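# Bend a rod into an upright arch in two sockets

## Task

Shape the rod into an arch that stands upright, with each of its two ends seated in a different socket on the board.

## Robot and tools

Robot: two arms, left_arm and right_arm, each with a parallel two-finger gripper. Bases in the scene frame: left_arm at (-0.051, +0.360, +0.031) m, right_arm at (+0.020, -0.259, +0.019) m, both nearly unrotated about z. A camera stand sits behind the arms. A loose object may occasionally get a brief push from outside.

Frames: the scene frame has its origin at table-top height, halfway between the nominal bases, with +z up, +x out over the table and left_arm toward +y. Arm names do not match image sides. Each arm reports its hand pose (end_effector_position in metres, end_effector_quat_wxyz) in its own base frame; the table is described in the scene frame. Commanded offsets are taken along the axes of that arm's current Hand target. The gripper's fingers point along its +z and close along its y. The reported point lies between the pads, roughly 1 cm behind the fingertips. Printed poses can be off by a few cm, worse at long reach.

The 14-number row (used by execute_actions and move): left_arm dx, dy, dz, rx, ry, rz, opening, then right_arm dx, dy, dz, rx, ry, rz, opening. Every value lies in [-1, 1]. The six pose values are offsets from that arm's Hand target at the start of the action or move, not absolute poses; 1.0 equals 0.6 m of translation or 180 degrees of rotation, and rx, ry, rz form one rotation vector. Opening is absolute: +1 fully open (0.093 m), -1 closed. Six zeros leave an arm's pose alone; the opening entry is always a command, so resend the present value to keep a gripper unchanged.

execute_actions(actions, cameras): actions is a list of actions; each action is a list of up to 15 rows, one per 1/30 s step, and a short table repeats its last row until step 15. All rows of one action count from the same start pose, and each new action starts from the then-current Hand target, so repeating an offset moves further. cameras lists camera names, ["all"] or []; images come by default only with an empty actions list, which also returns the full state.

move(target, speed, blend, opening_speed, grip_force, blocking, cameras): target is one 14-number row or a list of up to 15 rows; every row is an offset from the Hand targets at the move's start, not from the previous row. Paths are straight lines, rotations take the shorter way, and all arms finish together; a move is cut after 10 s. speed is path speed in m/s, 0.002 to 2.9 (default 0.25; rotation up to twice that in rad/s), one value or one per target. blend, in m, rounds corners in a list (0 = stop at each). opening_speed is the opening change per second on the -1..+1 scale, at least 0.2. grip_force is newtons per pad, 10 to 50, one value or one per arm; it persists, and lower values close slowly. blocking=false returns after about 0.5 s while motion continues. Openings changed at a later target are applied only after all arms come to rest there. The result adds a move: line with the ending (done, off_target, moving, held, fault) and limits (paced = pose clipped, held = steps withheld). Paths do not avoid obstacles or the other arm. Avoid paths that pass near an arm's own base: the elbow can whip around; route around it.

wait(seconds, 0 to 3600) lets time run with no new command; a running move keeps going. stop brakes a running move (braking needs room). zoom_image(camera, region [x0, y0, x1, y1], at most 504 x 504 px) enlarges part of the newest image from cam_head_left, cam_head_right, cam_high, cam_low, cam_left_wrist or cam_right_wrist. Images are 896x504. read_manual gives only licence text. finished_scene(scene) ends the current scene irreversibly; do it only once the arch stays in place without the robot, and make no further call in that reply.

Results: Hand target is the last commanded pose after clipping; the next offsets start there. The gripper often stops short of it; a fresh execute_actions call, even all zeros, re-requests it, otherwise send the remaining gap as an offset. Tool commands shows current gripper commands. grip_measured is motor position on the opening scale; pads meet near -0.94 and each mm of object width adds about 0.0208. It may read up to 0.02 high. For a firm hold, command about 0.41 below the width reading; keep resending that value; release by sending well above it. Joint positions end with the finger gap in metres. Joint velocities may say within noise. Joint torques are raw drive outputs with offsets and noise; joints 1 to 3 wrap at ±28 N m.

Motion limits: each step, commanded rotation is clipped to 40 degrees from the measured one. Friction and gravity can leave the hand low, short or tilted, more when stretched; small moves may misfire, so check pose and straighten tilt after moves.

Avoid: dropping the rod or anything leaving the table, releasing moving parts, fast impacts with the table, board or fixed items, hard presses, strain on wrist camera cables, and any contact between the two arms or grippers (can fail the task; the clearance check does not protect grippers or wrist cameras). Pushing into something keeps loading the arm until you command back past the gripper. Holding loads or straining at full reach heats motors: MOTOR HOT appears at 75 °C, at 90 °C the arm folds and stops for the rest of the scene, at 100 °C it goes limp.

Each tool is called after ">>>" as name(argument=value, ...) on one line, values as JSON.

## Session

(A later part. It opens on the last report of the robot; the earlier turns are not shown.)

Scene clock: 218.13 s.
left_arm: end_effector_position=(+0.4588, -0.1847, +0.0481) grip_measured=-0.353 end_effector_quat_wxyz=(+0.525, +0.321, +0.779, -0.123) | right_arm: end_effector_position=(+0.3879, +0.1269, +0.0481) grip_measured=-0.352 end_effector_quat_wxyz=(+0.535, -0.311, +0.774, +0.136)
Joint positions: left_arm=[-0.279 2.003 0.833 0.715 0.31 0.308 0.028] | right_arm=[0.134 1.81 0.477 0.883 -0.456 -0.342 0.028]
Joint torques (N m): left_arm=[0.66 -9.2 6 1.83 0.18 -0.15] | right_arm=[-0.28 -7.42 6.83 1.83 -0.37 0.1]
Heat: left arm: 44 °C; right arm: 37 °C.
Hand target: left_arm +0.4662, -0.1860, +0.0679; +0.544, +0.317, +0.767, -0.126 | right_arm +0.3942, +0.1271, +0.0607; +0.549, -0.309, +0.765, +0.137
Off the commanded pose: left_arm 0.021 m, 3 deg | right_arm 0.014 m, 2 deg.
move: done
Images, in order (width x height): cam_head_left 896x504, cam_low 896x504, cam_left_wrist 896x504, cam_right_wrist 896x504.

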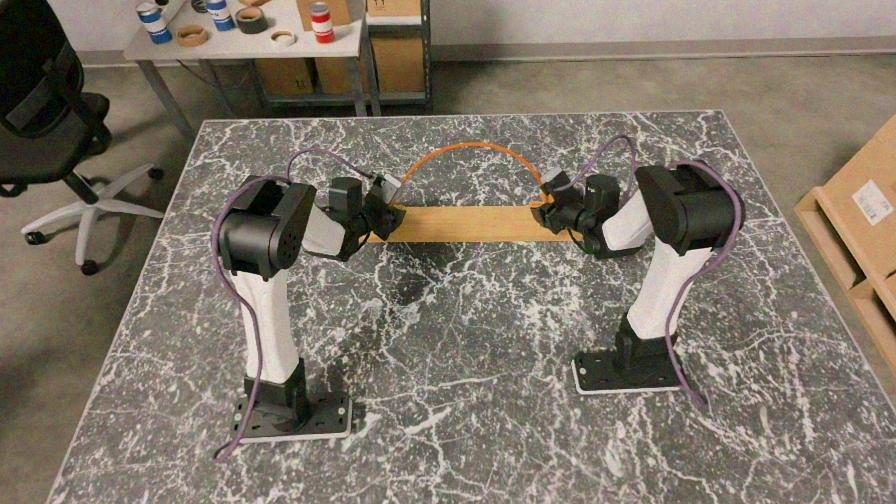

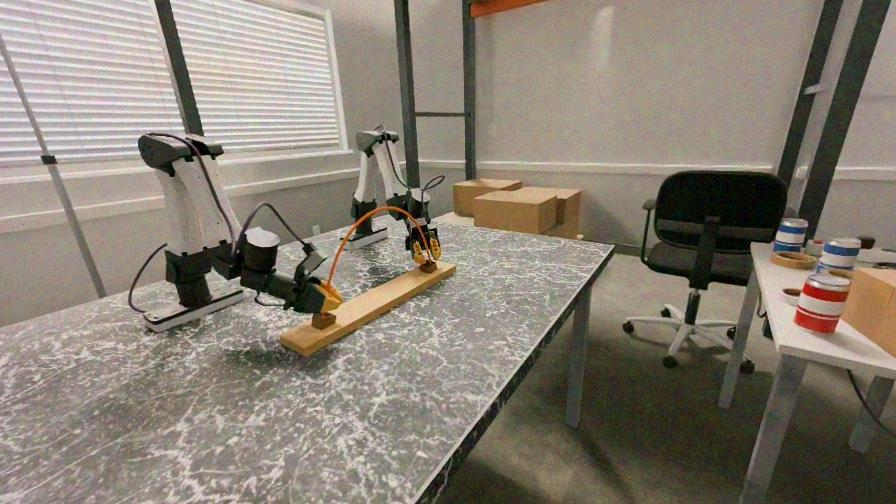

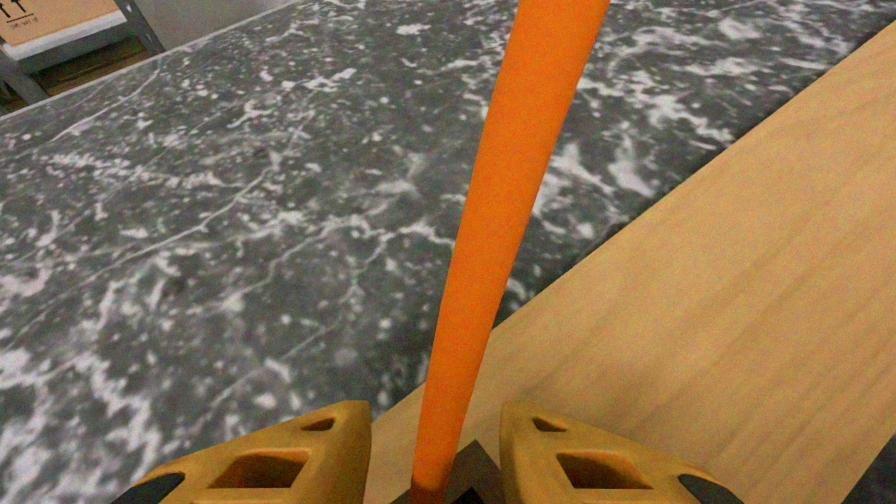

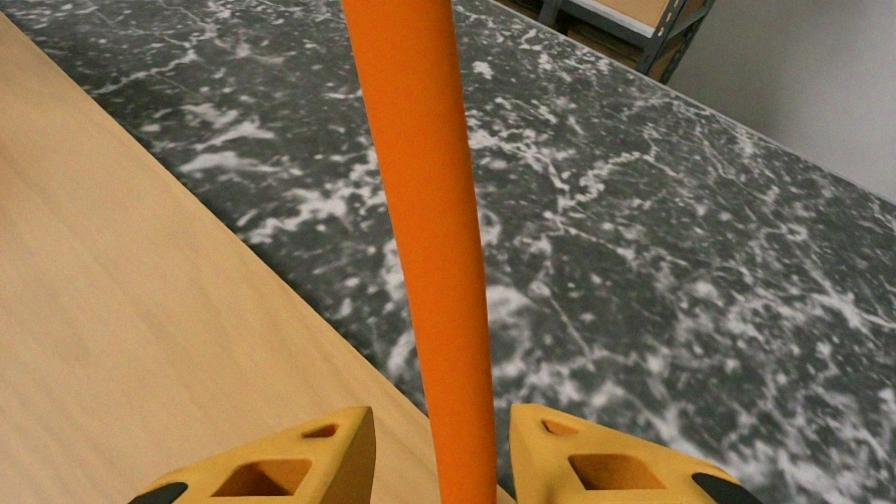

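>>> move(target=[[0,0,0,0,0,0,0.5,0,0,0,0,0,0,0.5],[0,0,-0.2,0,0,0,0.5,0,0,-0.2,0,0,0,0.5]], opening_speed=0.4, speed=0.08, cameras=["all"])

>>> zoom_image(camera="cam_low", region=[270, 170, 470, 350])

Scene clock: 225.23 s.
left_arm: end_effector_position=(+0.3773, -0.1230, +0.1058) grip_measured=+0.497 end_effector_quat_wxyz=(+0.534, +0.311, +0.775, -0.129) | right_arm: end_effector_position=(+0.3045, +0.0619, +0.0989) grip_measured=+0.498 end_effector_quat_wxyz=(+0.541, -0.304, +0.772, +0.141)
Joint positions: left_arm=[-0.131 1.505 0.514 0.538 0.445 0.352 0.069] | right_arm=[-0.167 1.187 0.264 0.398 -0.724 -0.487 0.069]
Joint torques (N m): left_arm=[0.94 -6.26 4.41 1.8 0.23 0.05] | right_arm=[-0.51 -4.12 6.8 1.69 -0.53 -0.12]
Heat: left arm: 44 °C; right arm: 37 °C.
Hand target: left_arm +0.3757, -0.1215, +0.1130; +0.544, +0.317, +0.767, -0.126 | right_arm +0.3037, +0.0613, +0.1039; +0.549, -0.309, +0.765, +0.137
Off the commanded pose: left_arm 0.008 m, 2 deg | right_arm 0.005 m, 1 deg.
move: done

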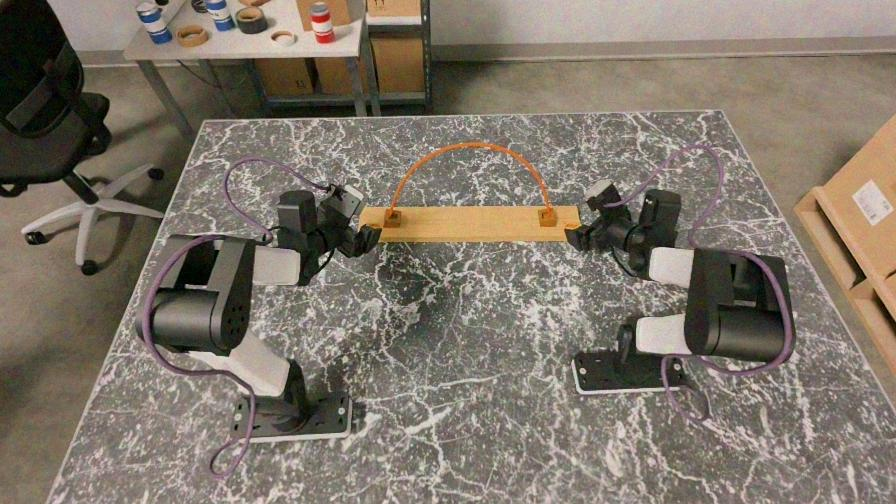

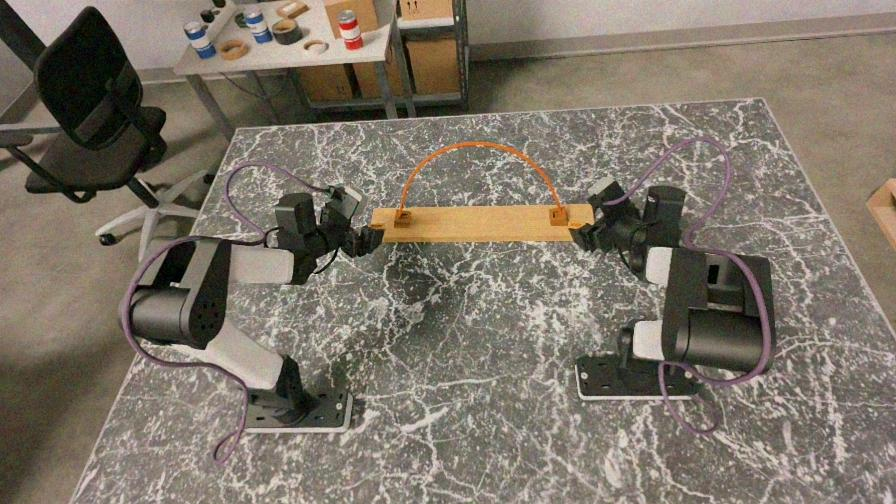

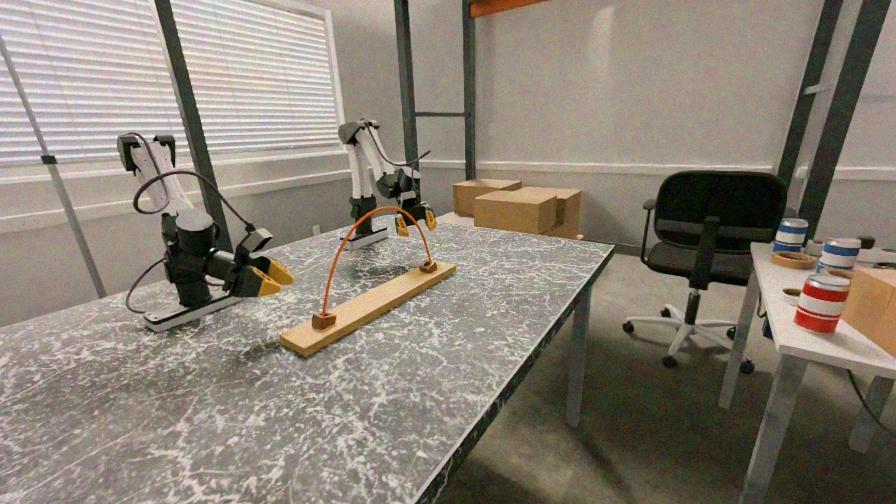

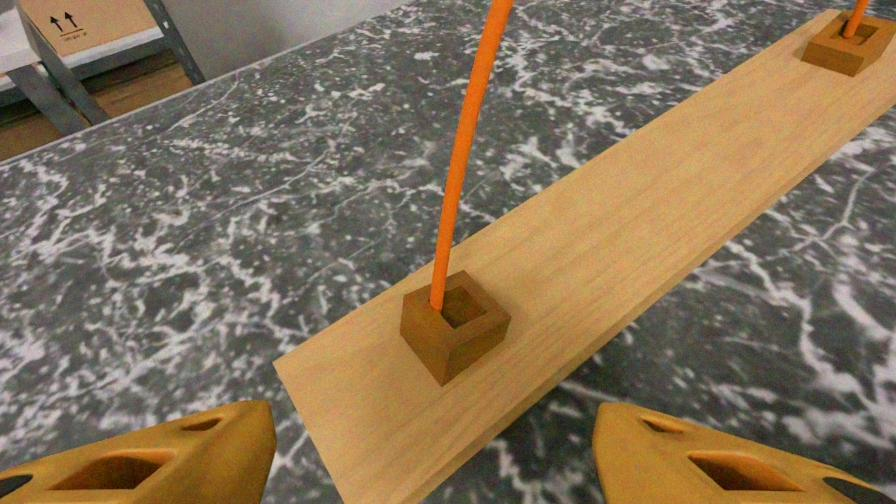

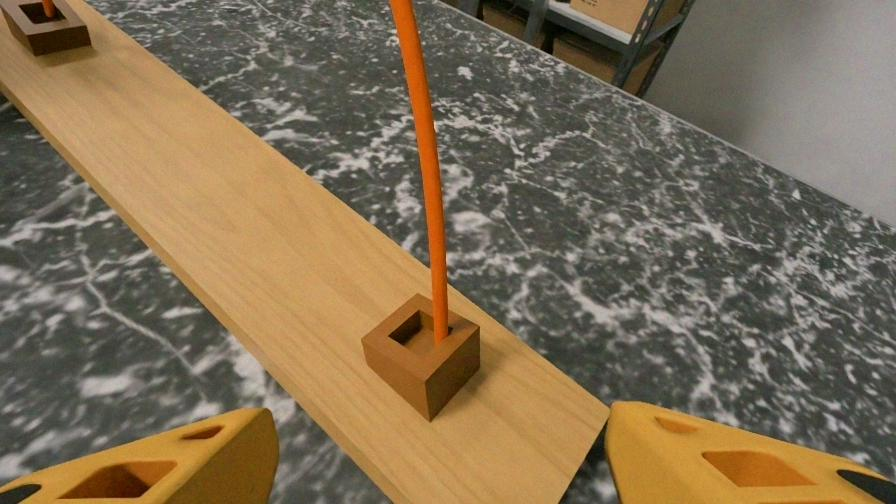

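Scaled by 2.520.

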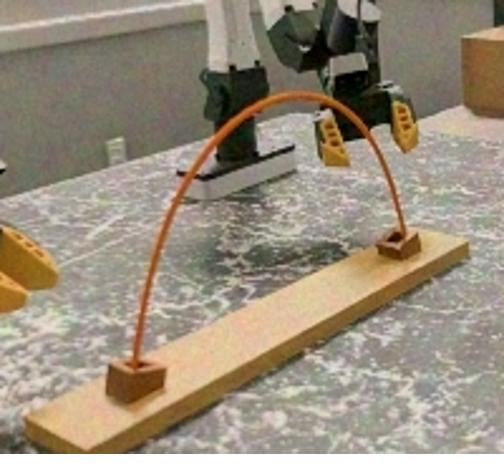

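Standing upright, both ends seated.

>>> finished_scene(scene=2)

The scene is finished: the task was done.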